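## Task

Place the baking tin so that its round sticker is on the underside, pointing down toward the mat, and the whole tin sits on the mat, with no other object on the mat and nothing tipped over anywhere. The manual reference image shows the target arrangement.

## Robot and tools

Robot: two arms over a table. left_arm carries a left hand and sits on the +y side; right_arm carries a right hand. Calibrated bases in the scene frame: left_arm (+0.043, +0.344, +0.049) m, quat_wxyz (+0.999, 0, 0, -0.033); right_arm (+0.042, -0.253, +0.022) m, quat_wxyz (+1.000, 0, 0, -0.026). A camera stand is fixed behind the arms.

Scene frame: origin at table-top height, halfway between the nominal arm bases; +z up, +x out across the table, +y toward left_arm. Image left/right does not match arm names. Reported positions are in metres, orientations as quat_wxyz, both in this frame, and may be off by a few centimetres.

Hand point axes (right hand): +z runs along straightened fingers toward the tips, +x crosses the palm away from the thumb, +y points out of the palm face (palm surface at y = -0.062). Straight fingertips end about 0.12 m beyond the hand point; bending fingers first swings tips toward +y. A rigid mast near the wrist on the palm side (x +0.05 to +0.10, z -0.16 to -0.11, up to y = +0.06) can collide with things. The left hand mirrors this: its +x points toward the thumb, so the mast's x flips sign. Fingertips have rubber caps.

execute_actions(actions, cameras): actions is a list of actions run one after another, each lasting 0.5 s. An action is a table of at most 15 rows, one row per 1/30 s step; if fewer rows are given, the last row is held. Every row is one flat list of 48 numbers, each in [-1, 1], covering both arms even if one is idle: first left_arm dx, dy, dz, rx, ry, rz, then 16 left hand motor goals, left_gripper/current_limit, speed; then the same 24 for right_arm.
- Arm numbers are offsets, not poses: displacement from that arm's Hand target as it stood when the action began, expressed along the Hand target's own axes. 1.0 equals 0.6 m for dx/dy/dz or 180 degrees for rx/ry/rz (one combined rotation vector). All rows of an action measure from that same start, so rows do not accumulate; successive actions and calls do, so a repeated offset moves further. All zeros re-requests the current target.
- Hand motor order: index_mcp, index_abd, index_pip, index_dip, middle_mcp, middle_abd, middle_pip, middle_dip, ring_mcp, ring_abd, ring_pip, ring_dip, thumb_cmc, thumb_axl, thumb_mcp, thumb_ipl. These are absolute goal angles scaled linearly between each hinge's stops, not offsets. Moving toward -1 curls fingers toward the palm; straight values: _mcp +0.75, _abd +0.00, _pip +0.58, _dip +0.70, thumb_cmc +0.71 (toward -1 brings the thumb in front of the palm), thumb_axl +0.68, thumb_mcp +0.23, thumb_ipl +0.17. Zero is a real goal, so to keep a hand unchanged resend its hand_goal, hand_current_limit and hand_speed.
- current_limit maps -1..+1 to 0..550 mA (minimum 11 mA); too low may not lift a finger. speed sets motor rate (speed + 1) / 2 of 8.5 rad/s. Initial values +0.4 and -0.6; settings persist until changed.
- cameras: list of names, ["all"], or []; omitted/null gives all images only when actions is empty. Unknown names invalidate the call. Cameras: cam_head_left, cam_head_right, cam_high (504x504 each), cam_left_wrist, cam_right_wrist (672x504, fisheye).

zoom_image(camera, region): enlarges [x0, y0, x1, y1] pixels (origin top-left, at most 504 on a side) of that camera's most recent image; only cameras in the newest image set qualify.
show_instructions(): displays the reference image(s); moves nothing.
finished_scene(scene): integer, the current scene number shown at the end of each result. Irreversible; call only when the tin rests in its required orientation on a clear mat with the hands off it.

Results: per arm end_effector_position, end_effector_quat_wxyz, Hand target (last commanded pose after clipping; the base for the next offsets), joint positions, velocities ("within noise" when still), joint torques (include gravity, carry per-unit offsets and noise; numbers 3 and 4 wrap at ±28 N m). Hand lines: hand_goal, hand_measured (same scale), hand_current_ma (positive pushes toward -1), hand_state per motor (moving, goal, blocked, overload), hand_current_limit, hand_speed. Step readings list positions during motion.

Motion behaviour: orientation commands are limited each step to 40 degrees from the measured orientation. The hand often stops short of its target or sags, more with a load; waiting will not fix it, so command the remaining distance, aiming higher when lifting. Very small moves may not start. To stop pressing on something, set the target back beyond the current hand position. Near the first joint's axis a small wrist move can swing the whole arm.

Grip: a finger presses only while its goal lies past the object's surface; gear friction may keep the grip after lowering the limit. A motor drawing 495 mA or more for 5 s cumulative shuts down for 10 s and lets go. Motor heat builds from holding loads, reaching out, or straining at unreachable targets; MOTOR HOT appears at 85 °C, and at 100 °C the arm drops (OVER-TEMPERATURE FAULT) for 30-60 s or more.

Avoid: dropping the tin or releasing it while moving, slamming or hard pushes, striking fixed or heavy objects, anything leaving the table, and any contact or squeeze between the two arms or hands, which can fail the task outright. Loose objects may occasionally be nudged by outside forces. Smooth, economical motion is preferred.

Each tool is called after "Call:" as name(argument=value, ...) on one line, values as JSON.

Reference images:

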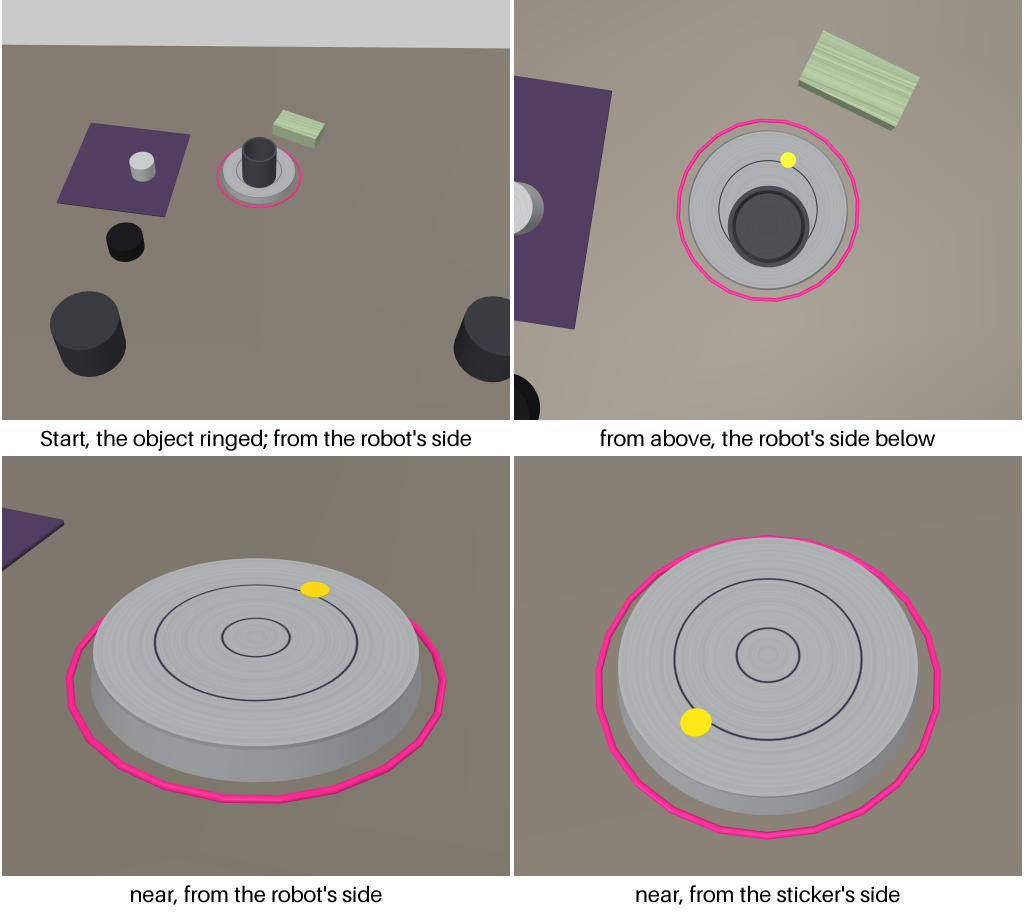

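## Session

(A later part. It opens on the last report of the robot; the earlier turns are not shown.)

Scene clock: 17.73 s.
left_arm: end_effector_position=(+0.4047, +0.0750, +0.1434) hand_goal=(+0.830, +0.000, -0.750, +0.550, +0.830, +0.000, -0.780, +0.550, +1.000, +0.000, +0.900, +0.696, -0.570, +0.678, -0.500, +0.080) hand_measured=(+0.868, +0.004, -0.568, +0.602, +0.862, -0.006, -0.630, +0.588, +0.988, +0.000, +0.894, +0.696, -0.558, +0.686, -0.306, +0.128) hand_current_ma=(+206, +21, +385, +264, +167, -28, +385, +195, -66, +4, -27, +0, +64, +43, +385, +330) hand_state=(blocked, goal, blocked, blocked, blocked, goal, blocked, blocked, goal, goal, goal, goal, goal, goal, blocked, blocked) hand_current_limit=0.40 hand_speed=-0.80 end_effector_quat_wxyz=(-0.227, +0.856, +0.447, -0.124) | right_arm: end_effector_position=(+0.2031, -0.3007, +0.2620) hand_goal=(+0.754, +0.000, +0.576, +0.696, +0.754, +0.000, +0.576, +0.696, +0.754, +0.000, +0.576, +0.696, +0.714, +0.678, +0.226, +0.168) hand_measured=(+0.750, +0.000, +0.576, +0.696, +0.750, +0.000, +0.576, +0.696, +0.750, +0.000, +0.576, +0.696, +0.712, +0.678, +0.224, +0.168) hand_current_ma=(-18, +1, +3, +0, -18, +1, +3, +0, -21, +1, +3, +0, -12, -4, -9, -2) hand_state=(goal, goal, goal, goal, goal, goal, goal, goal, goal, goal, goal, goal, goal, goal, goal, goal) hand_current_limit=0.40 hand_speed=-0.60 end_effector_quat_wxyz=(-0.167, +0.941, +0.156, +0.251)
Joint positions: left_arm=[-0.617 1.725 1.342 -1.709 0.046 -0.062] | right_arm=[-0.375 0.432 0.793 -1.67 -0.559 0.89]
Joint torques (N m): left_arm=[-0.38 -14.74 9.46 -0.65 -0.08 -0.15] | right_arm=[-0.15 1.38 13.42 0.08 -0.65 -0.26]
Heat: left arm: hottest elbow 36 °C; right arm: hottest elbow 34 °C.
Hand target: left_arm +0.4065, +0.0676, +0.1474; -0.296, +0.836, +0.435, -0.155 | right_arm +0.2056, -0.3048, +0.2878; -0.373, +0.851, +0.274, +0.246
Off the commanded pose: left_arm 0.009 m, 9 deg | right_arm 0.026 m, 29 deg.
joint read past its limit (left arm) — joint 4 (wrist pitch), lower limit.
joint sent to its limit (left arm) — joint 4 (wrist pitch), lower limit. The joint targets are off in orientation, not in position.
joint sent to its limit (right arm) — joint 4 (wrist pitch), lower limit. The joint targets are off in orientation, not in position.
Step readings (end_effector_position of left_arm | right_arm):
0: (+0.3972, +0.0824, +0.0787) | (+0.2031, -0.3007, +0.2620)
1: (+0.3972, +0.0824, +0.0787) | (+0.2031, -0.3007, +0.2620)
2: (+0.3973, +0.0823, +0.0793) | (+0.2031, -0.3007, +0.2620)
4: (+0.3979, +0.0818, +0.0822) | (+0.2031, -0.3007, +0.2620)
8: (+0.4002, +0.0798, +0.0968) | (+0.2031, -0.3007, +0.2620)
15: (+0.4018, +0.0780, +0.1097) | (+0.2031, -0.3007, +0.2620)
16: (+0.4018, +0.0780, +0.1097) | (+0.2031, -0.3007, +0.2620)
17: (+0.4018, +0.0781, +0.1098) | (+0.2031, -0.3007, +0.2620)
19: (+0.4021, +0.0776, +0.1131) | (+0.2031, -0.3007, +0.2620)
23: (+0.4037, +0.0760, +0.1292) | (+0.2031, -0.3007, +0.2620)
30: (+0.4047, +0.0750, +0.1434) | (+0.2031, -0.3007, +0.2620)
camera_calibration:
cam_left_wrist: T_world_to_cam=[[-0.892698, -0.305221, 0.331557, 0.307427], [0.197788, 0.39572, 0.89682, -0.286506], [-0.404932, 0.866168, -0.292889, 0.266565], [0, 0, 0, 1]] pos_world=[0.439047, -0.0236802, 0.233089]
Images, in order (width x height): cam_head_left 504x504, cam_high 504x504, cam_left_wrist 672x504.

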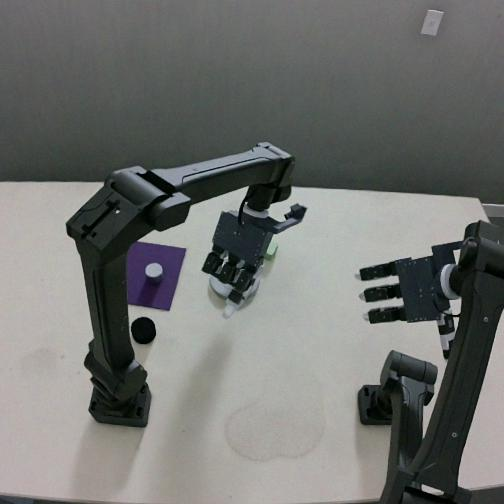

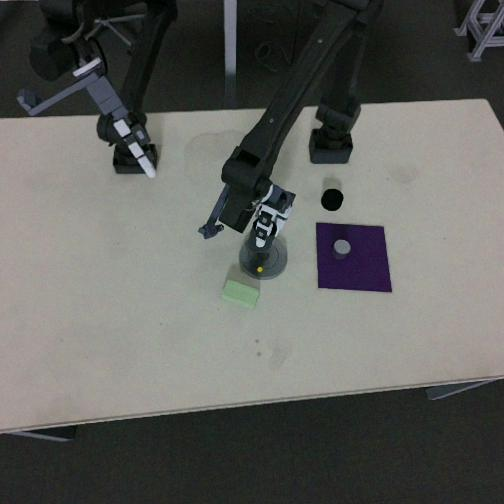

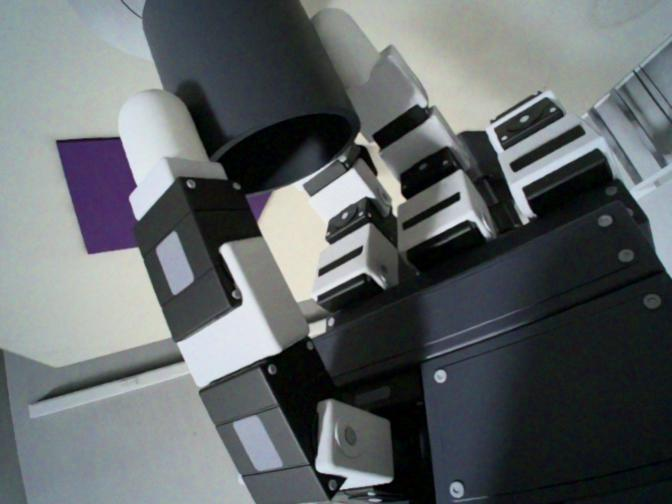

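Call:
execute_actions(actions=[[[-0.1585,-0.0135,0.011,0,0.0435,0.054,0.83,0,-0.75,0.55,0.83,0,-0.78,0.55,1,0,0.9,0.696,-0.571,0.678,-0.5,0.08,0.4,-0.8,0,0,0,0,0,0,0.754,0,0.576,0.696,0.754,0,0.576,0.696,0.754,0,0.576,0.696,0.714,0.678,0.226,0.168,0.4,-0.6]],[[-0.1585,-0.0135,0.011,0,0.0435,0.054,0.83,0,-0.75,0.55,0.83,0,-0.78,0.55,1,0,0.9,0.696,-0.571,0.678,-0.5,0.08,0.4,-0.8,0,0,0,0,0,0,0.754,0,0.576,0.696,0.754,0,0.576,0.696,0.754,0,0.576,0.696,0.714,0.678,0.226,0.168,0.4,-0.6]],[[0,0.04,0.05,0,0,0,0.83,0,-0.75,0.55,0.83,0,-0.78,0.55,1,0,0.9,0.696,-0.571,0.678,-0.5,0.08,0.4,-0.8,0,0,0,0,0,0,0.754,0,0.576,0.696,0.754,0,0.576,0.696,0.754,0,0.576,0.696,0.714,0.678,0.226,0.168,0.4,-0.6]],[[0,0.03,0.036,0,0,0,0.83,0,-0.75,0.55,0.83,0,-0.78,0.55,1,0,0.9,0.696,-0.571,0.678,-0.5,0.08,0.4,-0.8,0,0,0,0,0,0,0.754,0,0.576,0.696,0.754,0,0.576,0.696,0.754,0,0.576,0.696,0.714,0.678,0.226,0.168,0.4,-0.6]],[[0,0,0,0,0,0,0.83,0,-0.75,0.55,0.83,0,-0.78,0.55,1,0,0.9,0.696,-0.571,0.678,-0.5,0.08,0.4,-0.8,0,0,0,0,0,0,0.754,0,0.576,0.696,0.754,0,0.576,0.696,0.754,0,0.576,0.696,0.714,0.678,0.226,0.168,0.4,-0.6]]], cameras=["cam_head_left","cam_high","cam_left_wrist","cam_right_wrist"])

Call:
zoom_image(camera="cam_head_left", region=[204, 230, 334, 360])

Scene clock: 24.43 s.
left_arm: end_effector_position=(+0.3380, -0.0089, +0.0822) hand_goal=(+0.830, +0.000, -0.750, +0.550, +0.830, +0.000, -0.780, +0.550, +1.000, +0.000, +0.900, +0.696, -0.570, +0.678, -0.500, +0.080) hand_measured=(+0.870, +0.006, -0.568, +0.602, +0.862, -0.006, -0.630, +0.586, +0.988, +0.000, +0.894, +0.696, -0.554, +0.686, -0.306, +0.128) hand_current_ma=(+210, +24, +385, +262, +167, -29, +385, +186, -66, +4, -27, +0, +77, +49, +385, +324) hand_state=(blocked, goal, blocked, blocked, blocked, goal, blocked, blocked, goal, goal, goal, goal, goal, goal, blocked, blocked) hand_current_limit=0.40 hand_speed=-0.80 end_effector_quat_wxyz=(-0.240, +0.904, +0.343, -0.093) | right_arm: end_effector_position=(+0.2031, -0.3007, +0.2620) hand_goal=(+0.754, +0.000, +0.576, +0.696, +0.754, +0.000, +0.576, +0.696, +0.754, +0.000, +0.576, +0.696, +0.714, +0.678, +0.226, +0.168) hand_measured=(+0.750, +0.000, +0.576, +0.696, +0.750, +0.000, +0.576, +0.696, +0.750, +0.000, +0.576, +0.696, +0.712, +0.678, +0.224, +0.168) hand_current_ma=(-18, +1, +3, +0, -18, +1, +3, +0, -21, +1, +3, +0, -12, -4, -9, -2) hand_state=(goal, goal, goal, goal, goal, goal, goal, goal, goal, goal, goal, goal, goal, goal, goal, goal) hand_current_limit=0.40 hand_speed=-0.60 end_effector_quat_wxyz=(-0.167, +0.941, +0.156, +0.251)
Joint positions: left_arm=[-0.853 1.815 1.29 -1.565 0.041 -0.062] | right_arm=[-0.375 0.432 0.793 -1.67 -0.559 0.89]
Joint torques (N m): left_arm=[0.67 -14.21 7.6 -0.43 -0.01 -0.02] | right_arm=[-0.09 1.32 13.46 0.08 -0.65 -0.26]
Heat: left arm: hottest elbow 36 °C; right arm: hottest elbow 34 °C.
Hand target: left_arm +0.3380, -0.0118, +0.0777; -0.240, +0.904, +0.341, -0.093 | right_arm +0.2056, -0.3048, +0.2878; -0.373, +0.851, +0.274, +0.246
Off the commanded pose: left_arm 0.005 m, 0 deg | right_arm 0.026 m, 29 deg.
led back after a hold (left arm): the arm was led back toward your command in small steps, so it may still be short of it.
joint sent to its limit (right arm) — joint 4 (wrist pitch), lower limit. The joint targets are off in orientation, not in position.
Step readings (end_effector_position of left_arm | right_arm):
0: (+0.4047, +0.0751, +0.1434) | (+0.2031, -0.3007, +0.2620)
1: (+0.4045, +0.0747, +0.1434) | (+0.2031, -0.3007, +0.2620)
2: (+0.4031, +0.0726, +0.1435) | (+0.2031, -0.3007, +0.2620)
4: (+0.3953, +0.0622, +0.1438) | (+0.2031, -0.3007, +0.2620)
8: (+0.3570, +0.0201, +0.1437) | (+0.2031, -0.3007, +0.2620)
15: (+0.3307, -0.0031, +0.1434) | (+0.2031, -0.3007, +0.2620)
16: (+0.3319, -0.0022, +0.1435) | (+0.2031, -0.3007, +0.2620) HELD (not all sent) left_arm
17: (+0.3321, -0.0020, +0.1435) | (+0.2031, -0.3007, +0.2620) HELD (not all sent) left_arm
19: (+0.3325, -0.0017, +0.1435) | (+0.2031, -0.3007, +0.2620) HELD (not all sent) left_arm
23: (+0.3325, -0.0017, +0.1435) | (+0.2031, -0.3007, +0.2620) HELD (not all sent) left_arm
30: (+0.3325, -0.0017, +0.1435) | (+0.2031, -0.3007, +0.2620) HELD (not all sent) left_arm
31: (+0.3325, -0.0017, +0.1435) | (+0.2031, -0.3007, +0.2620)
32: (+0.3325, -0.0018, +0.1432) | (+0.2031, -0.3007, +0.2620)
34: (+0.3335, -0.0031, +0.1404) | (+0.2031, -0.3007, +0.2620)
38: (+0.3352, -0.0053, +0.1265) | (+0.2031, -0.3007, +0.2620)
45: (+0.3345, -0.0043, +0.1092) | (+0.2031, -0.3007, +0.2620)
46: (+0.3347, -0.0046, +0.1090) | (+0.2031, -0.3007, +0.2620)
47: (+0.3352, -0.0052, +0.1080) | (+0.2031, -0.3007, +0.2620)
49: (+0.3374, -0.0082, +0.1056) | (+0.2031, -0.3007, +0.2620)
53: (+0.3395, -0.0109, +0.0938) | (+0.2031, -0.3007, +0.2620)
60: (+0.3379, -0.0088, +0.0823) | (+0.2031, -0.3007, +0.2620)
61: (+0.3379, -0.0088, +0.0823) | (+0.2031, -0.3007, +0.2620)
62: (+0.3379, -0.0089, +0.0822) | (+0.2031, -0.3007, +0.2620)
64: (+0.3380, -0.0089, +0.0822) | (+0.2031, -0.3007, +0.2620)
68: (+0.3380, -0.0089, +0.0822) | (+0.2031, -0.3007, +0.2620)
75: (+0.3380, -0.0089, +0.0822) | (+0.2031, -0.3007, +0.2620)
HELD (not all sent) left_arm: steps 16 to 30.
pose unreachable (left arm): on one or more control steps of this call, first in action 1 (counted from 0), this arm could not follow its commanded pose, so it was not sent that pose on those steps. It may still have moved: this result reports where it is.
cause: moving toward the commanded pose would bring a part of the arm too close to another arm (a part of this arm just beyond joint 4 (wrist pitch) and a part of the right arm just beyond its joint 6 (wrist roll), at the place that arm is still heading or pushing toward).
camera_calibration:
cam_left_wrist: T_world_to_cam=[[-0.941491, -0.0850675, 0.326125, 0.261393], [0.280898, 0.33668, 0.898745, -0.213976], [-0.186254, 0.937769, -0.293086, 0.221193], [0, 0, 0, 1]] pos_world=[0.347402, -0.11315, 0.171892]
cam_right_wrist: T_world_to_cam=[[-0.415069, -0.700472, -0.580566, 0.0645931], [-0.867279, 0.111855, 0.485094, 0.0379185], [-0.274855, 0.70486, -0.653932, 0.562384], [0, 0, 0, 1]] pos_world=[0.214271, -0.355398, 0.386868]
Images, in order (width x height): cam_head_left 504x504, cam_high 504x504, cam_left_wrist 672x504, cam_right_wrist 672x504.

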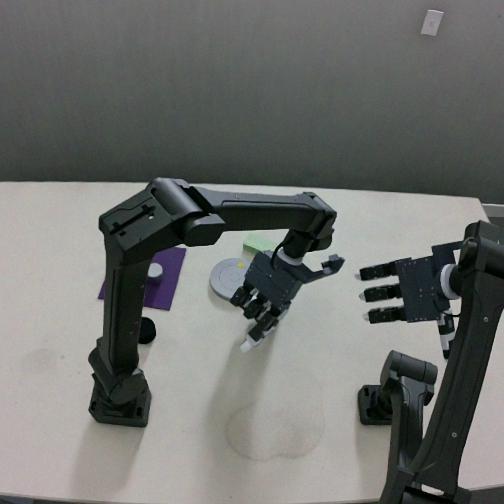

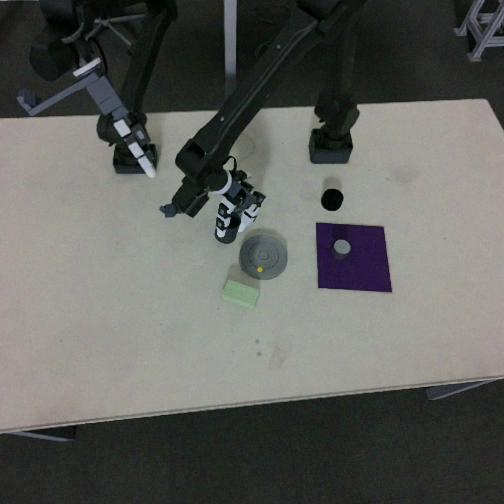

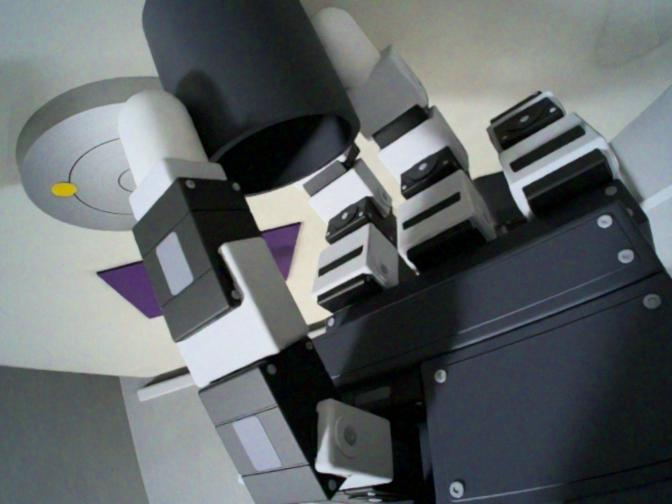

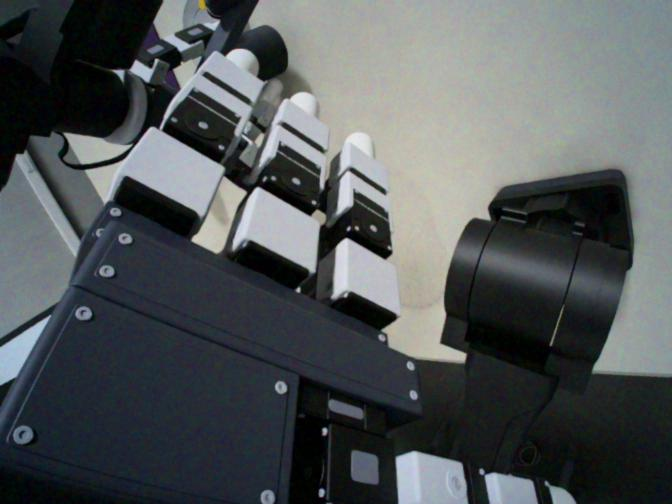

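Scaled by 3.877 from the camera's 504x504 image, which has a finer 720x720 frame.

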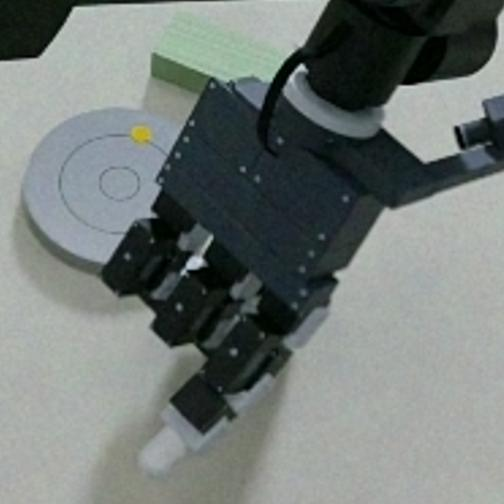

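Call:
execute_actions(actions=[[[0,-0.01,-0.013,0,0,0,0.83,0,-0.75,0.55,0.83,0,-0.78,0.55,1,0,0.9,0.696,-0.571,0.678,-0.5,0.08,0.4,-0.8,-0.047,0.095,-0.129,0,0,0,0.754,0,0.576,0.696,0.754,0,0.576,0.696,0.754,0,0.576,0.696,0.714,0.678,0.226,0.168,0.4,-0.6]],[[0,0,0,0,0,0,0.83,0,-0.75,0.55,0.83,0,-0.78,0.55,1,0,0.9,0.696,-0.571,0.678,-0.5,0.08,0.4,-0.8,-0.047,0.095,-0.129,0,0,0,0.754,0,0.576,0.696,0.754,0,0.576,0.696,0.754,0,0.576,0.696,0.714,0.678,0.226,0.168,0.4,-0.6]],[[0,0,0,0,0,0,0.83,0,-0.75,0.55,0.83,0,-0.78,0.55,1,0,0.9,0.696,-0.571,0.678,-0.5,0.08,0.4,-0.8,-0.047,0.095,-0.129,0,0,0,0.754,0,0.576,0.696,0.754,0,0.576,0.696,0.754,0,0.576,0.696,0.714,0.678,0.226,0.168,0.4,-0.6]],[[-0.095,-0.0095,0.008,0,0.0262,0.0323,0.83,0,-0.75,0.55,0.83,0,-0.78,0.55,1,0,0.9,0.696,-0.571,0.678,-0.5,0.08,0.4,-0.8,0,0,0,0,0,0,0.754,0,0.576,0.696,0.754,0,0.576,0.696,0.754,0,0.576,0.696,0.714,0.678,0.226,0.168,0.4,-0.6]],[[-0.095,-0.0095,0.008,0,0.0262,0.0323,0.83,0,-0.75,0.55,0.83,0,-0.78,0.55,1,0,0.9,0.696,-0.571,0.678,-0.5,0.08,0.4,-0.8,0,0,0,0,0,0,0.754,0,0.576,0.696,0.754,0,0.576,0.696,0.754,0,0.576,0.696,0.714,0.678,0.226,0.168,0.4,-0.6]],[[0,0.018,0.023,0,0,0,0.83,0,-0.75,0.55,0.83,0,-0.78,0.55,1,0,0.9,0.696,-0.571,0.678,-0.5,0.08,0.4,-0.8,0,0,0,0,0,0,0.754,0,0.576,0.696,0.754,0,0.576,0.696,0.754,0,0.576,0.696,0.714,0.678,0.226,0.168,0.4,-0.6]]], cameras=["cam_head_left","cam_high","cam_left_wrist"])

Call:
zoom_image(camera="cam_high", region=[150, 140, 280, 270])

Scene clock: 28.60 s.
left_arm: end_effector_position=(+0.2355, -0.0731, +0.0750) hand_goal=(+0.830, +0.000, -0.750, +0.550, +0.830, +0.000, -0.780, +0.550, +1.000, +0.000, +0.900, +0.696, -0.570, +0.678, -0.500, +0.080) hand_measured=(+0.870, +0.006, -0.568, +0.602, +0.862, -0.006, -0.630, +0.586, +0.988, +0.000, +0.894, +0.696, -0.554, +0.686, -0.306, +0.128) hand_current_ma=(+211, +24, +385, +262, +167, -29, +385, +186, -66, +4, -27, +0, +78, +50, +385, +324) hand_state=(blocked, goal, blocked, blocked, blocked, goal, blocked, blocked, goal, goal, goal, goal, goal, goal, blocked, blocked) hand_current_limit=0.40 hand_speed=-0.80 end_effector_quat_wxyz=(-0.251, +0.942, +0.218, -0.044) | right_arm: end_effector_position=(+0.2022, -0.5925, +0.2655) hand_goal=(+0.754, +0.000, +0.576, +0.696, +0.754, +0.000, +0.576, +0.696, +0.754, +0.000, +0.576, +0.696, +0.714, +0.678, +0.226, +0.168) hand_measured=(+0.752, +0.000, +0.576, +0.696, +0.752, +0.000, +0.576, +0.696, +0.752, +0.000, +0.576, +0.696, +0.712, +0.678, +0.224, +0.168) hand_current_ma=(-12, +1, +3, +0, -11, +1, +2, +0, -13, +1, +2, +0, -6, -4, -16, -2) hand_state=(goal, goal, goal, goal, goal, goal, goal, goal, goal, goal, goal, goal, goal, goal, goal, goal) hand_current_limit=0.40 hand_speed=-0.60 end_effector_quat_wxyz=(-0.081, +0.949, +0.187, +0.241)
Joint positions: left_arm=[-1.131 1.822 1.276 -1.541 0.012 -0.077] | right_arm=[-1.281 1.166 1.111 -1.671 -0.491 -0.19]
Joint torques (N m): left_arm=[0.73 -13.98 7.25 -0.5 -0.14 -0.15] | right_arm=[-0.15 -9.11 13.18 -0.54 -0.41 -0.27]
Heat: left arm: hottest elbow 36 °C; right arm: hottest elbow 35 °C.
Hand target: left_arm +0.2398, -0.0705, +0.0668; -0.257, +0.939, +0.227, -0.043 | right_arm +0.2010, -0.6052, +0.2927; -0.363, +0.859, +0.266, +0.246
Off the commanded pose: left_arm 0.010 m, 1 deg | right_arm 0.030 m, 35 deg; orientation clipped at the end of an earlier action of this call.
joint sent to its limit (right arm) — joint 4 (wrist pitch), lower limit. The joint targets are off in orientation, not in position.
Step readings (end_effector_position of left_arm | right_arm):
0: (+0.3380, -0.0089, +0.0822) | (+0.2031, -0.3007, +0.2620)
1: (+0.3380, -0.0089, +0.0822) | (+0.2030, -0.3013, +0.2620)
2: (+0.3380, -0.0089, +0.0822) | (+0.2017, -0.3064, +0.2623)
4: (+0.3380, -0.0089, +0.0822) | (+0.1962, -0.3297, +0.2644)
8: (+0.3380, -0.0089, +0.0822) | (+0.1896, -0.3707, +0.2658)
15: (+0.3380, -0.0089, +0.0822) | (+0.1962, -0.3953, +0.2604)
16: (+0.3380, -0.0089, +0.0822) | (+0.1967, -0.3966, +0.2608)
17: (+0.3380, -0.0089, +0.0822) | (+0.1962, -0.4011, +0.2621)
19: (+0.3380, -0.0089, +0.0822) | (+0.1919, -0.4218, +0.2680)
23: (+0.3380, -0.0089, +0.0822) | (+0.1865, -0.4708, +0.2718)
30: (+0.3380, -0.0089, +0.0822) | (+0.1954, -0.4938, +0.2612)
31: (+0.3380, -0.0089, +0.0822) | (+0.1961, -0.4945, +0.2626)
32: (+0.3380, -0.0089, +0.0822) | (+0.1957, -0.4979, +0.2641)
34: (+0.3380, -0.0089, +0.0822) | (+0.1936, -0.5173, +0.2714)
38: (+0.3380, -0.0089, +0.0822) | (+0.1885, -0.5714, +0.2781)
45: (+0.3380, -0.0089, +0.0822) | (+0.1949, -0.5917, +0.2600)
46: (+0.3379, -0.0091, +0.0822) | (+0.1958, -0.5917, +0.2610)
47: (+0.3358, -0.0108, +0.0823) | (+0.1966, -0.5918, +0.2617)
49: (+0.3314, -0.0146, +0.0825) | (+0.1981, -0.5921, +0.2629)
53: (+0.3064, -0.0335, +0.0825) | (+0.2001, -0.5921, +0.2640)
60: (+0.2860, -0.0468, +0.0825) | (+0.2015, -0.5923, +0.2649)
61: (+0.2861, -0.0468, +0.0825) | (+0.2015, -0.5923, +0.2650)
62: (+0.2851, -0.0472, +0.0824) | (+0.2016, -0.5923, +0.2650)
64: (+0.2818, -0.0483, +0.0821) | (+0.2018, -0.5923, +0.2651)
68: (+0.2557, -0.0599, +0.0805) | (+0.2019, -0.5924, +0.2653)
75: (+0.2336, -0.0704, +0.0804) | (+0.2021, -0.5924, +0.2654)
76: (+0.2337, -0.0704, +0.0804) | (+0.2021, -0.5924, +0.2654)
77: (+0.2337, -0.0704, +0.0804) | (+0.2022, -0.5924, +0.2655)
79: (+0.2344, -0.0711, +0.0800) | (+0.2022, -0.5924, +0.2655)
83: (+0.2355, -0.0733, +0.0783) | (+0.2022, -0.5924, +0.2655)
90: (+0.2355, -0.0732, +0.0753) | (+0.2022, -0.5925, +0.2655)
camera_calibration:
cam_left_wrist: T_world_to_cam=[[-0.938187, 0.174517, 0.298912, 0.182071], [0.334801, 0.238438, 0.911622, -0.178002], [0.087822, 0.955349, -0.282128, 0.196052], [0, 0, 0, 1]] pos_world=[0.213195, -0.17663, 0.163159]
Images, in order (width x height): cam_head_left 504x504, cam_high 504x504, cam_left_wrist 672x504.

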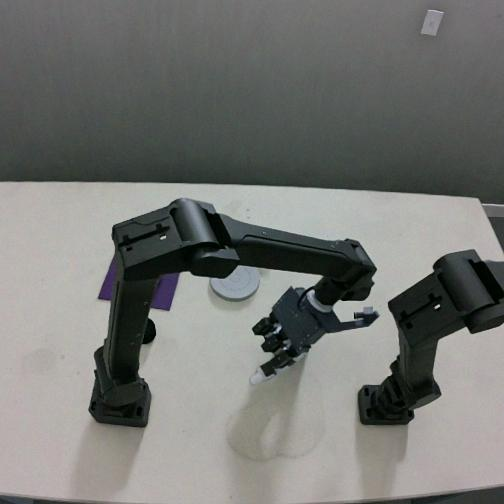

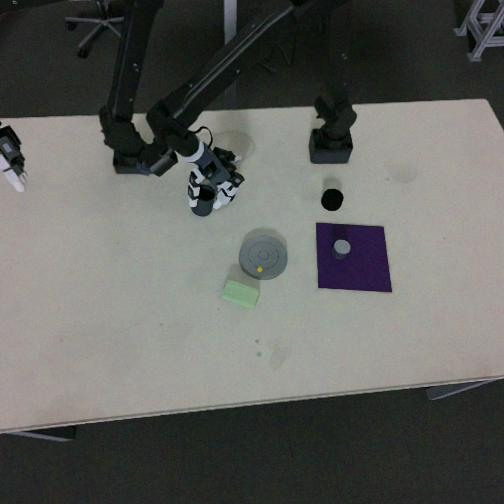

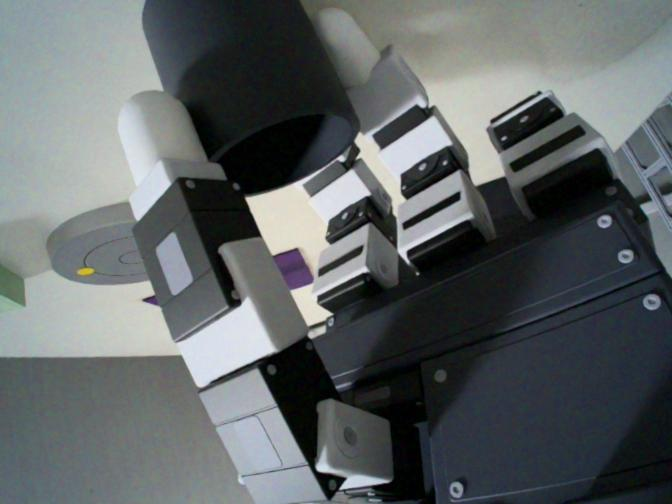

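Scaled by 3.877 from the camera's 504x504 image, which has a finer 720x720 frame.

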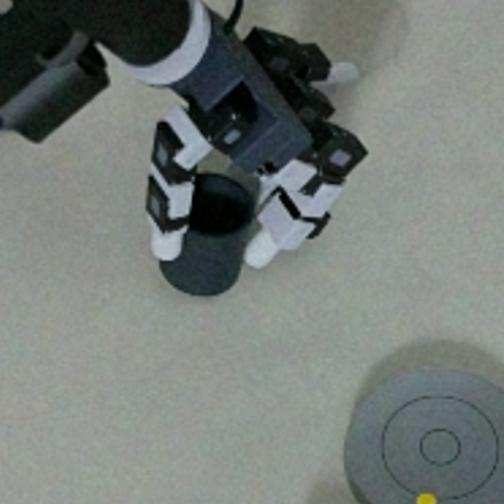

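Call:
execute_actions(actions=[[[0,0,0,0.05,0,0,0.83,0,-0.75,0.55,0.83,0,-0.78,0.55,1,0,0.9,0.696,-0.571,0.678,-0.5,0.08,0.4,-0.8,0,0,0,0,0,0,0.754,0,0.576,0.696,0.754,0,0.576,0.696,0.754,0,0.576,0.696,0.714,0.678,0.226,0.168,0.4,-0.6]],[[0,0.012,0.015,0,0,0,0.83,0,-0.75,0.55,0.83,0,-0.78,0.55,1,0,0.9,0.696,-0.571,0.678,-0.5,0.08,0.4,-0.8,0,0,0,0,0,0,0.754,0,0.576,0.696,0.754,0,0.576,0.696,0.754,0,0.576,0.696,0.714,0.678,0.226,0.168,0.4,-0.6]]], cameras=["cam_head_left","cam_head_right","cam_high"])

Call:
zoom_image(camera="cam_head_right", region=[204, 270, 334, 400])

Scene clock: 30.37 s.
left_arm: end_effector_position=(+0.2306, -0.0621, +0.0604) hand_goal=(+0.830, +0.000, -0.750, +0.550, +0.830, +0.000, -0.780, +0.550, +1.000, +0.000, +0.900, +0.696, -0.570, +0.678, -0.500, +0.080) hand_measured=(+0.874, +0.006, -0.594, +0.588, +0.862, -0.006, -0.654, +0.580, +0.988, +0.000, +0.894, +0.696, -0.554, +0.686, -0.292, +0.126) hand_current_ma=(+234, +24, +385, +190, +167, -29, +385, +149, -66, +4, -27, +0, +78, +50, +385, +308) hand_state=(blocked, goal, blocked, blocked, blocked, goal, blocked, blocked, goal, goal, goal, goal, goal, goal, blocked, blocked) hand_current_limit=0.40 hand_speed=-0.80 end_effector_quat_wxyz=(-0.333, +0.917, +0.214, -0.059) | right_arm: end_effector_position=(+0.2022, -0.5925, +0.2656) hand_goal=(+0.754, +0.000, +0.576, +0.696, +0.754, +0.000, +0.576, +0.696, +0.754, +0.000, +0.576, +0.696, +0.714, +0.678, +0.226, +0.168) hand_measured=(+0.752, +0.000, +0.576, +0.696, +0.752, +0.000, +0.576, +0.696, +0.752, +0.000, +0.576, +0.696, +0.712, +0.678, +0.224, +0.168) hand_current_ma=(-12, +1, +3, +0, -11, +1, +2, +0, -13, +1, +2, +0, -6, -4, -16, -2) hand_state=(goal, goal, goal, goal, goal, goal, goal, goal, goal, goal, goal, goal, goal, goal, goal, goal) hand_current_limit=0.40 hand_speed=-0.60 end_effector_quat_wxyz=(-0.081, +0.949, +0.187, +0.241)
Joint positions: left_arm=[-1.13 1.929 1.359 -1.69 0.018 -0.077] | right_arm=[-1.281 1.166 1.111 -1.671 -0.491 -0.191]
Joint torques (N m): left_arm=[1.26 -14.74 9.58 -0.8 0.11 -0.11] | right_arm=[-0.03 -9.23 13.19 -0.58 -0.41 -0.27]
Heat: left arm: hottest elbow 36 °C; right arm: hottest elbow 35 °C.
Hand target: left_arm +0.2402, -0.0702, +0.0552; -0.330, +0.915, +0.223, -0.060 | right_arm +0.2011, -0.6052, +0.2927; -0.363, +0.859, +0.266, +0.246
Off the commanded pose: left_arm 0.014 m, 1 deg | right_arm 0.030 m, 35 deg.
joint sent to its limit (right arm) — joint 4 (wrist pitch), lower limit. The joint targets are off in orientation, not in position.
Step readings (end_effector_position of left_arm | right_arm):
0: (+0.2355, -0.0731, +0.0750) | (+0.2022, -0.5925, +0.2655)
1: (+0.2354, -0.0730, +0.0747) | (+0.2022, -0.5925, +0.2655)
2: (+0.2349, -0.0717, +0.0742) | (+0.2022, -0.5925, +0.2655)
4: (+0.2328, -0.0670, +0.0733) | (+0.2022, -0.5925, +0.2655)
8: (+0.2313, -0.0646, +0.0647) | (+0.2022, -0.5925, +0.2655)
15: (+0.2306, -0.0633, +0.0630) | (+0.2022, -0.5925, +0.2655)
16: (+0.2305, -0.0631, +0.0631) | (+0.2022, -0.5925, +0.2655)
17: (+0.2305, -0.0631, +0.0631) | (+0.2022, -0.5925, +0.2656)
19: (+0.2305, -0.0627, +0.0622) | (+0.2022, -0.5925, +0.2656)
23: (+0.2305, -0.0623, +0.0605) | (+0.2022, -0.5925, +0.2656)
30: (+0.2306, -0.0621, +0.0604) | (+0.2022, -0.5925, +0.2656)
Images, in order (width x height): cam_head_left 504x504, cam_head_right 504x504, cam_high 504x504.

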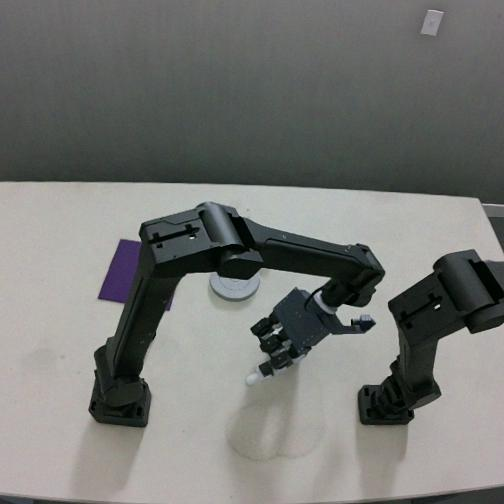

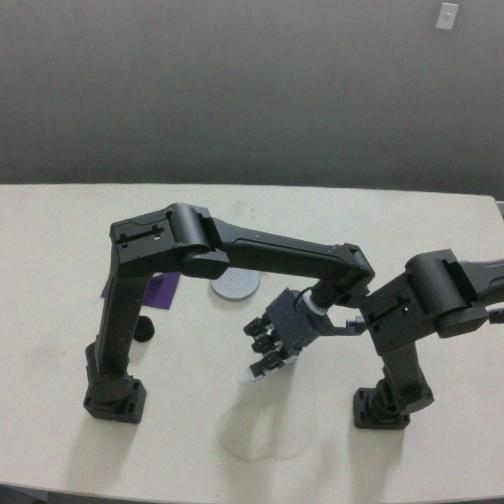

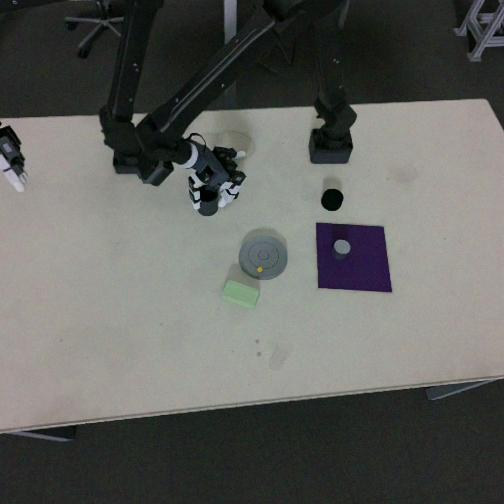

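Scaled by 3.877 from the camera's 504x504 image, which has a finer 720x720 frame.

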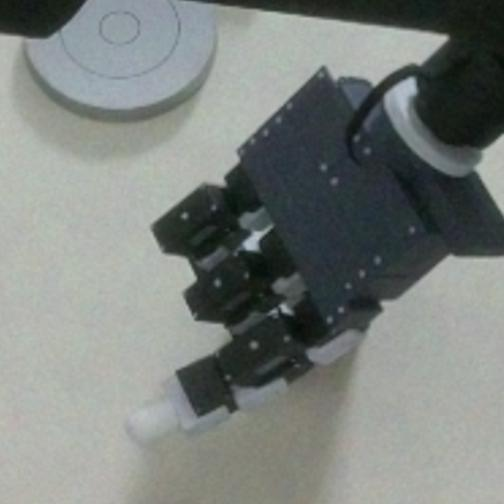

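Call:
execute_actions(actions=[[[0,0,0,0,0,0,0.863,0,-0.5,0.65,0.863,0,-0.58,0.65,1,0,0.9,0.696,-0.571,0.678,-0.25,0.15,0.4,-0.88,0,0,0,0,0,0,0.754,0,0.576,0.696,0.754,0,0.576,0.696,0.754,0,0.576,0.696,0.714,0.678,0.226,0.168,0.4,-0.6]],[[0,0,0,0,0,0,0.9,0,-0.35,0.696,0.9,0,-0.35,0.696,1,0,0.9,0.696,-0.571,0.678,-0.05,0.168,0.4,-0.75,0,0,0,0,0,0,0.754,0,0.576,0.696,0.754,0,0.576,0.696,0.754,0,0.576,0.696,0.714,0.678,0.226,0.168,0.4,-0.6]]], cameras=["cam_high","cam_left_wrist"])

Call:
zoom_image(camera="cam_high", region=[150, 140, 280, 270])

Scene clock: 31.90 s.
left_arm: end_effector_position=(+0.2350, -0.0723, +0.0639) hand_goal=(+0.900, +0.000, -0.350, +0.696, +0.900, +0.000, -0.350, +0.696, +1.000, +0.000, +0.900, +0.696, -0.570, +0.678, -0.050, +0.168) hand_measured=(+0.864, +0.002, -0.390, +0.670, +0.878, -0.002, -0.414, +0.682, +0.988, +0.000, +0.894, +0.696, -0.568, +0.680, -0.056, +0.166) hand_current_ma=(-195, +13, -199, -133, -118, -6, -320, -67, -66, +4, -27, +0, +12, +12, -41, -17) hand_state=(blocked, goal, blocked, blocked, blocked, goal, blocked, goal, goal, goal, goal, goal, goal, goal, goal, goal) hand_current_limit=0.40 hand_speed=-0.75 end_effector_quat_wxyz=(-0.324, +0.920, +0.215, -0.056) | right_arm: end_effector_position=(+0.2022, -0.5925, +0.2656) hand_goal=(+0.754, +0.000, +0.576, +0.696, +0.754, +0.000, +0.576, +0.696, +0.754, +0.000, +0.576, +0.696, +0.714, +0.678, +0.226, +0.168) hand_measured=(+0.752, +0.000, +0.576, +0.696, +0.752, +0.000, +0.576, +0.696, +0.752, +0.000, +0.576, +0.696, +0.712, +0.678, +0.224, +0.168) hand_current_ma=(-12, +1, +3, +0, -11, +1, +2, +0, -13, +1, +2, +0, -6, -4, -16, -2) hand_state=(goal, goal, goal, goal, goal, goal, goal, goal, goal, goal, goal, goal, goal, goal, goal, goal) hand_current_limit=0.40 hand_speed=-0.60 end_effector_quat_wxyz=(-0.081, +0.949, +0.187, +0.241)
Joint positions: left_arm=[-1.13 1.935 1.385 -1.69 0.017 -0.078] | right_arm=[-1.281 1.166 1.111 -1.671 -0.491 -0.191]
Joint torques (N m): left_arm=[0.91 -14.74 7.53 -0.9 0.17 -0.14] | right_arm=[-0.15 -9.05 13.2 -0.58 -0.41 -0.27]
Heat: left arm: hottest elbow 36 °C; right arm: hottest elbow 36 °C.
Hand target: left_arm +0.2402, -0.0702, +0.0553; -0.330, +0.916, +0.223, -0.060 | right_arm +0.2011, -0.6052, +0.2927; -0.363, +0.859, +0.266, +0.246
Off the commanded pose: left_arm 0.010 m, 1 deg | right_arm 0.030 m, 35 deg.
joint sent to its limit (right arm) — joint 4 (wrist pitch), lower limit. The joint targets are off in orientation, not in position.
Step readings (end_effector_position of left_arm | right_arm):
0: (+0.2306, -0.0621, +0.0604) | (+0.2022, -0.5925, +0.2656)
1: (+0.2306, -0.0621, +0.0604) | (+0.2022, -0.5925, +0.2656)
2: (+0.2306, -0.0621, +0.0604) | (+0.2022, -0.5925, +0.2656)
4: (+0.2308, -0.0624, +0.0604) | (+0.2022, -0.5925, +0.2656)
8: (+0.2307, -0.0622, +0.0596) | (+0.2022, -0.5925, +0.2656)
15: (+0.2306, -0.0620, +0.0577) | (+0.2022, -0.5925, +0.2656)
16: (+0.2306, -0.0620, +0.0577) | (+0.2022, -0.5925, +0.2656)
17: (+0.2307, -0.0623, +0.0578) | (+0.2022, -0.5925, +0.2656)
19: (+0.2317, -0.0647, +0.0591) | (+0.2022, -0.5925, +0.2656)
23: (+0.2345, -0.0708, +0.0629) | (+0.2022, -0.5925, +0.2656)
30: (+0.2350, -0.0723, +0.0639) | (+0.2022, -0.5925, +0.2656)
camera_calibration:
cam_left_wrist: T_world_to_cam=[[-0.919063, 0.122631, 0.374547, 0.171732], [0.387702, 0.11062, 0.915123, -0.189897], [0.0707907, 0.986268, -0.149211, 0.189922], [0, 0, 0, 1]] pos_world=[0.218011, -0.187368, 0.137796]
Images, in order (width x height): cam_high 504x504, cam_left_wrist 672x504.

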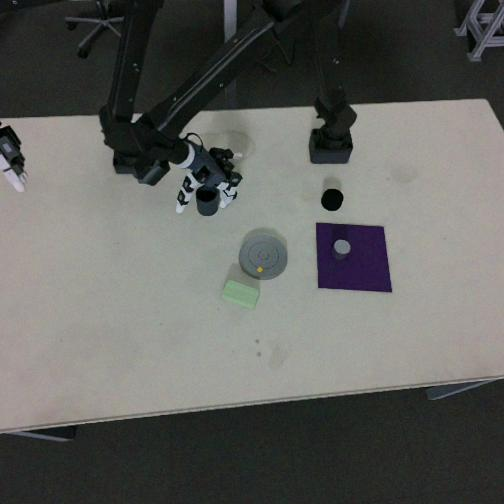

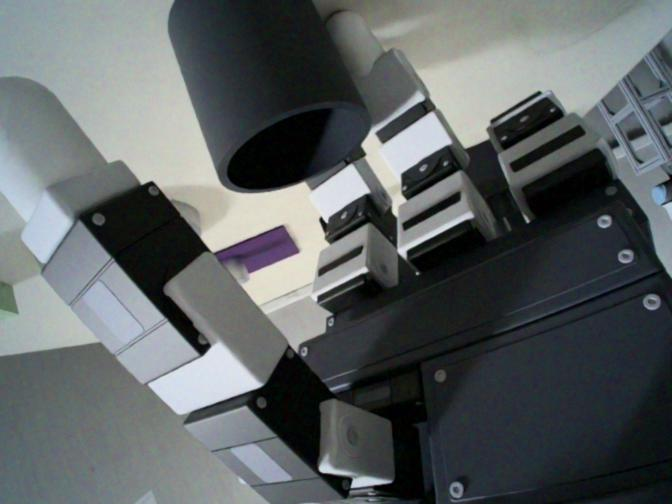

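Scaled by 3.877 from the camera's 504x504 image, which has a finer 720x720 frame.

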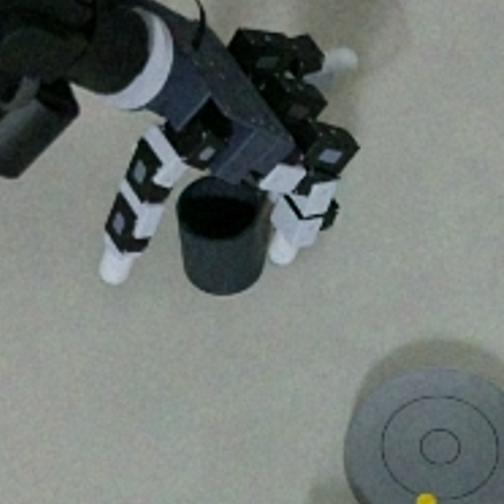

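Call:
execute_actions(actions=[[[0,-0.035,0.0,0,0,0,0.9,0,-0.35,0.696,0.9,0,-0.35,0.696,1,0,0.9,0.696,-0.571,0.678,-0.05,0.168,0.4,-0.75,0,0,0,0,0,0,0.754,0,0.576,0.696,0.754,0,0.576,0.696,0.754,0,0.576,0.696,0.714,0.678,0.226,0.168,0.4,-0.6]],[[0,-0.078,-0.09,0,0,0,0.9,0,-0.35,0.696,0.9,0,-0.35,0.696,1,0,0.9,0.696,-0.571,0.678,-0.05,0.168,0.4,-0.75,0,0,0,0,0,0,0.754,0,0.576,0.696,0.754,0,0.576,0.696,0.754,0,0.576,0.696,0.714,0.678,0.226,0.168,0.4,-0.6]],[[0,-0.11,-0.11,0,0,0,0.9,0,-0.35,0.696,0.9,0,-0.35,0.696,1,0,0.9,0.696,-0.571,0.678,-0.05,0.168,0.4,-0.75,0,0,0,0,0,0,0.754,0,0.576,0.696,0.754,0,0.576,0.696,0.754,0,0.576,0.696,0.714,0.678,0.226,0.168,0.4,-0.6]]], cameras=["cam_high","cam_head_left","cam_left_wrist"])

Scene clock: 34.37 s.
left_arm: end_effector_position=(+0.2254, -0.0452, +0.2347) hand_goal=(+0.900, +0.000, -0.350, +0.696, +0.900, +0.000, -0.350, +0.696, +1.000, +0.000, +0.900, +0.696, -0.570, +0.678, -0.050, +0.168) hand_measured=(+0.892, +0.002, -0.352, +0.694, +0.892, -0.002, -0.352, +0.694, +0.988, +0.000, +0.894, +0.696, -0.568, +0.680, -0.056, +0.166) hand_current_ma=(-41, +13, -6, -12, -46, -6, -7, -11, -66, +4, -27, +0, +11, +12, -37, -17) hand_state=(goal, goal, goal, goal, goal, goal, goal, goal, goal, goal, goal, goal, goal, goal, goal, goal) hand_current_limit=0.40 hand_speed=-0.75 end_effector_quat_wxyz=(-0.152, +0.960, +0.235, -0.027) | right_arm: end_effector_position=(+0.2022, -0.5925, +0.2656) hand_goal=(+0.754, +0.000, +0.576, +0.696, +0.754, +0.000, +0.576, +0.696, +0.754, +0.000, +0.576, +0.696, +0.714, +0.678, +0.226, +0.168) hand_measured=(+0.752, +0.000, +0.576, +0.696, +0.752, +0.000, +0.576, +0.696, +0.752, +0.000, +0.576, +0.696, +0.712, +0.678, +0.224, +0.168) hand_current_ma=(-12, +1, +3, +0, -11, +1, +2, +0, -13, +1, +2, +0, -6, -4, -16, -2) hand_state=(goal, goal, goal, goal, goal, goal, goal, goal, goal, goal, goal, goal, goal, goal, goal, goal) hand_current_limit=0.40 hand_speed=-0.60 end_effector_quat_wxyz=(-0.081, +0.949, +0.187, +0.241)
Joint positions: left_arm=[-1.135 1.465 1.287 -1.702 0.013 -0.108] | right_arm=[-1.281 1.166 1.111 -1.671 -0.491 -0.191]
Joint torques (N m): left_arm=[-0.56 -10.81 9.87 -0.46 -0.13 -0.14] | right_arm=[-0.09 -9.11 13.2 -0.57 -0.41 -0.27]
Heat: left arm: hottest elbow 36 °C; right arm: hottest elbow 36 °C.
Hand target: left_arm +0.2219, -0.0480, +0.2327; -0.329, +0.916, +0.223, -0.060 | right_arm +0.2011, -0.6052, +0.2927; -0.363, +0.859, +0.266, +0.246
Off the commanded pose: left_arm 0.005 m, 21 deg | right_arm 0.030 m, 35 deg.
joint sent to its limit (left arm) — joint 4 (wrist pitch), lower limit. The joint targets are off in orientation, not in position.
joint sent to its limit (right arm) — joint 4 (wrist pitch), lower limit. The joint targets are off in orientation, not in position.
Step readings (end_effector_position of left_arm | right_arm):
0: (+0.2350, -0.0723, +0.0639) | (+0.2022, -0.5925, +0.2656)
1: (+0.2350, -0.0723, +0.0639) | (+0.2022, -0.5925, +0.2656)
2: (+0.2351, -0.0725, +0.0647) | (+0.2022, -0.5925, +0.2656)
4: (+0.2345, -0.0715, +0.0658) | (+0.2022, -0.5925, +0.2656)
8: (+0.2310, -0.0636, +0.0659) | (+0.2022, -0.5925, +0.2656)
15: (+0.2299, -0.0610, +0.0658) | (+0.2022, -0.5925, +0.2656)
16: (+0.2300, -0.0611, +0.0663) | (+0.2022, -0.5925, +0.2656)
17: (+0.2298, -0.0606, +0.0681) | (+0.2022, -0.5925, +0.2656)
19: (+0.2283, -0.0565, +0.0765) | (+0.2022, -0.5925, +0.2656)
23: (+0.2282, -0.0557, +0.1119) | (+0.2022, -0.5925, +0.2656)
30: (+0.2295, -0.0586, +0.1464) | (+0.2022, -0.5925, +0.2656)
31: (+0.2296, -0.0586, +0.1464) | (+0.2022, -0.5925, +0.2656)
32: (+0.2294, -0.0577, +0.1468) | (+0.2022, -0.5925, +0.2656)
34: (+0.2284, -0.0535, +0.1542) | (+0.2022, -0.5925, +0.2656)
38: (+0.2275, -0.0491, +0.1956) | (+0.2022, -0.5925, +0.2656)
45: (+0.2254, -0.0445, +0.2394) | (+0.2022, -0.5925, +0.2656)
camera_calibration:
cam_left_wrist: T_world_to_cam=[[-0.963512, 0.196145, 0.182133, 0.154068], [0.249826, 0.414742, 0.874972, -0.29106], [0.0960828, 0.888547, -0.448611, 0.2495], [0, 0, 0, 1]] pos_world=[0.197188, -0.131197, 0.338537]
Images, in order (width x height): cam_head_left 504x504, cam_high 504x504, cam_left_wrist 672x504.

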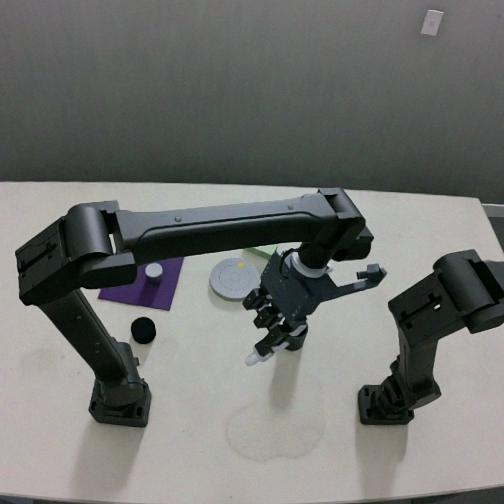

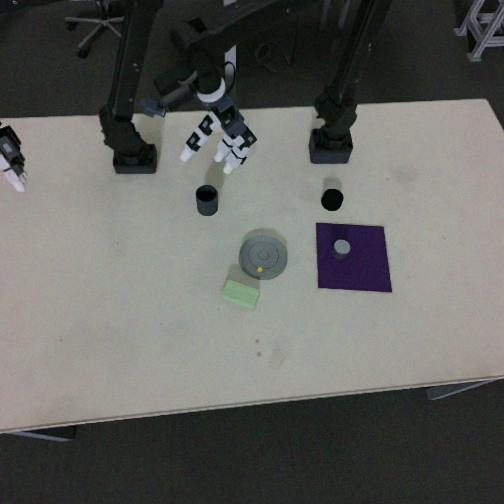

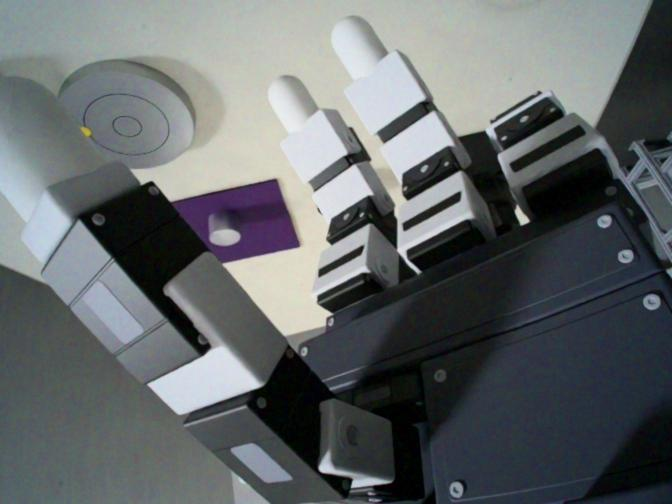

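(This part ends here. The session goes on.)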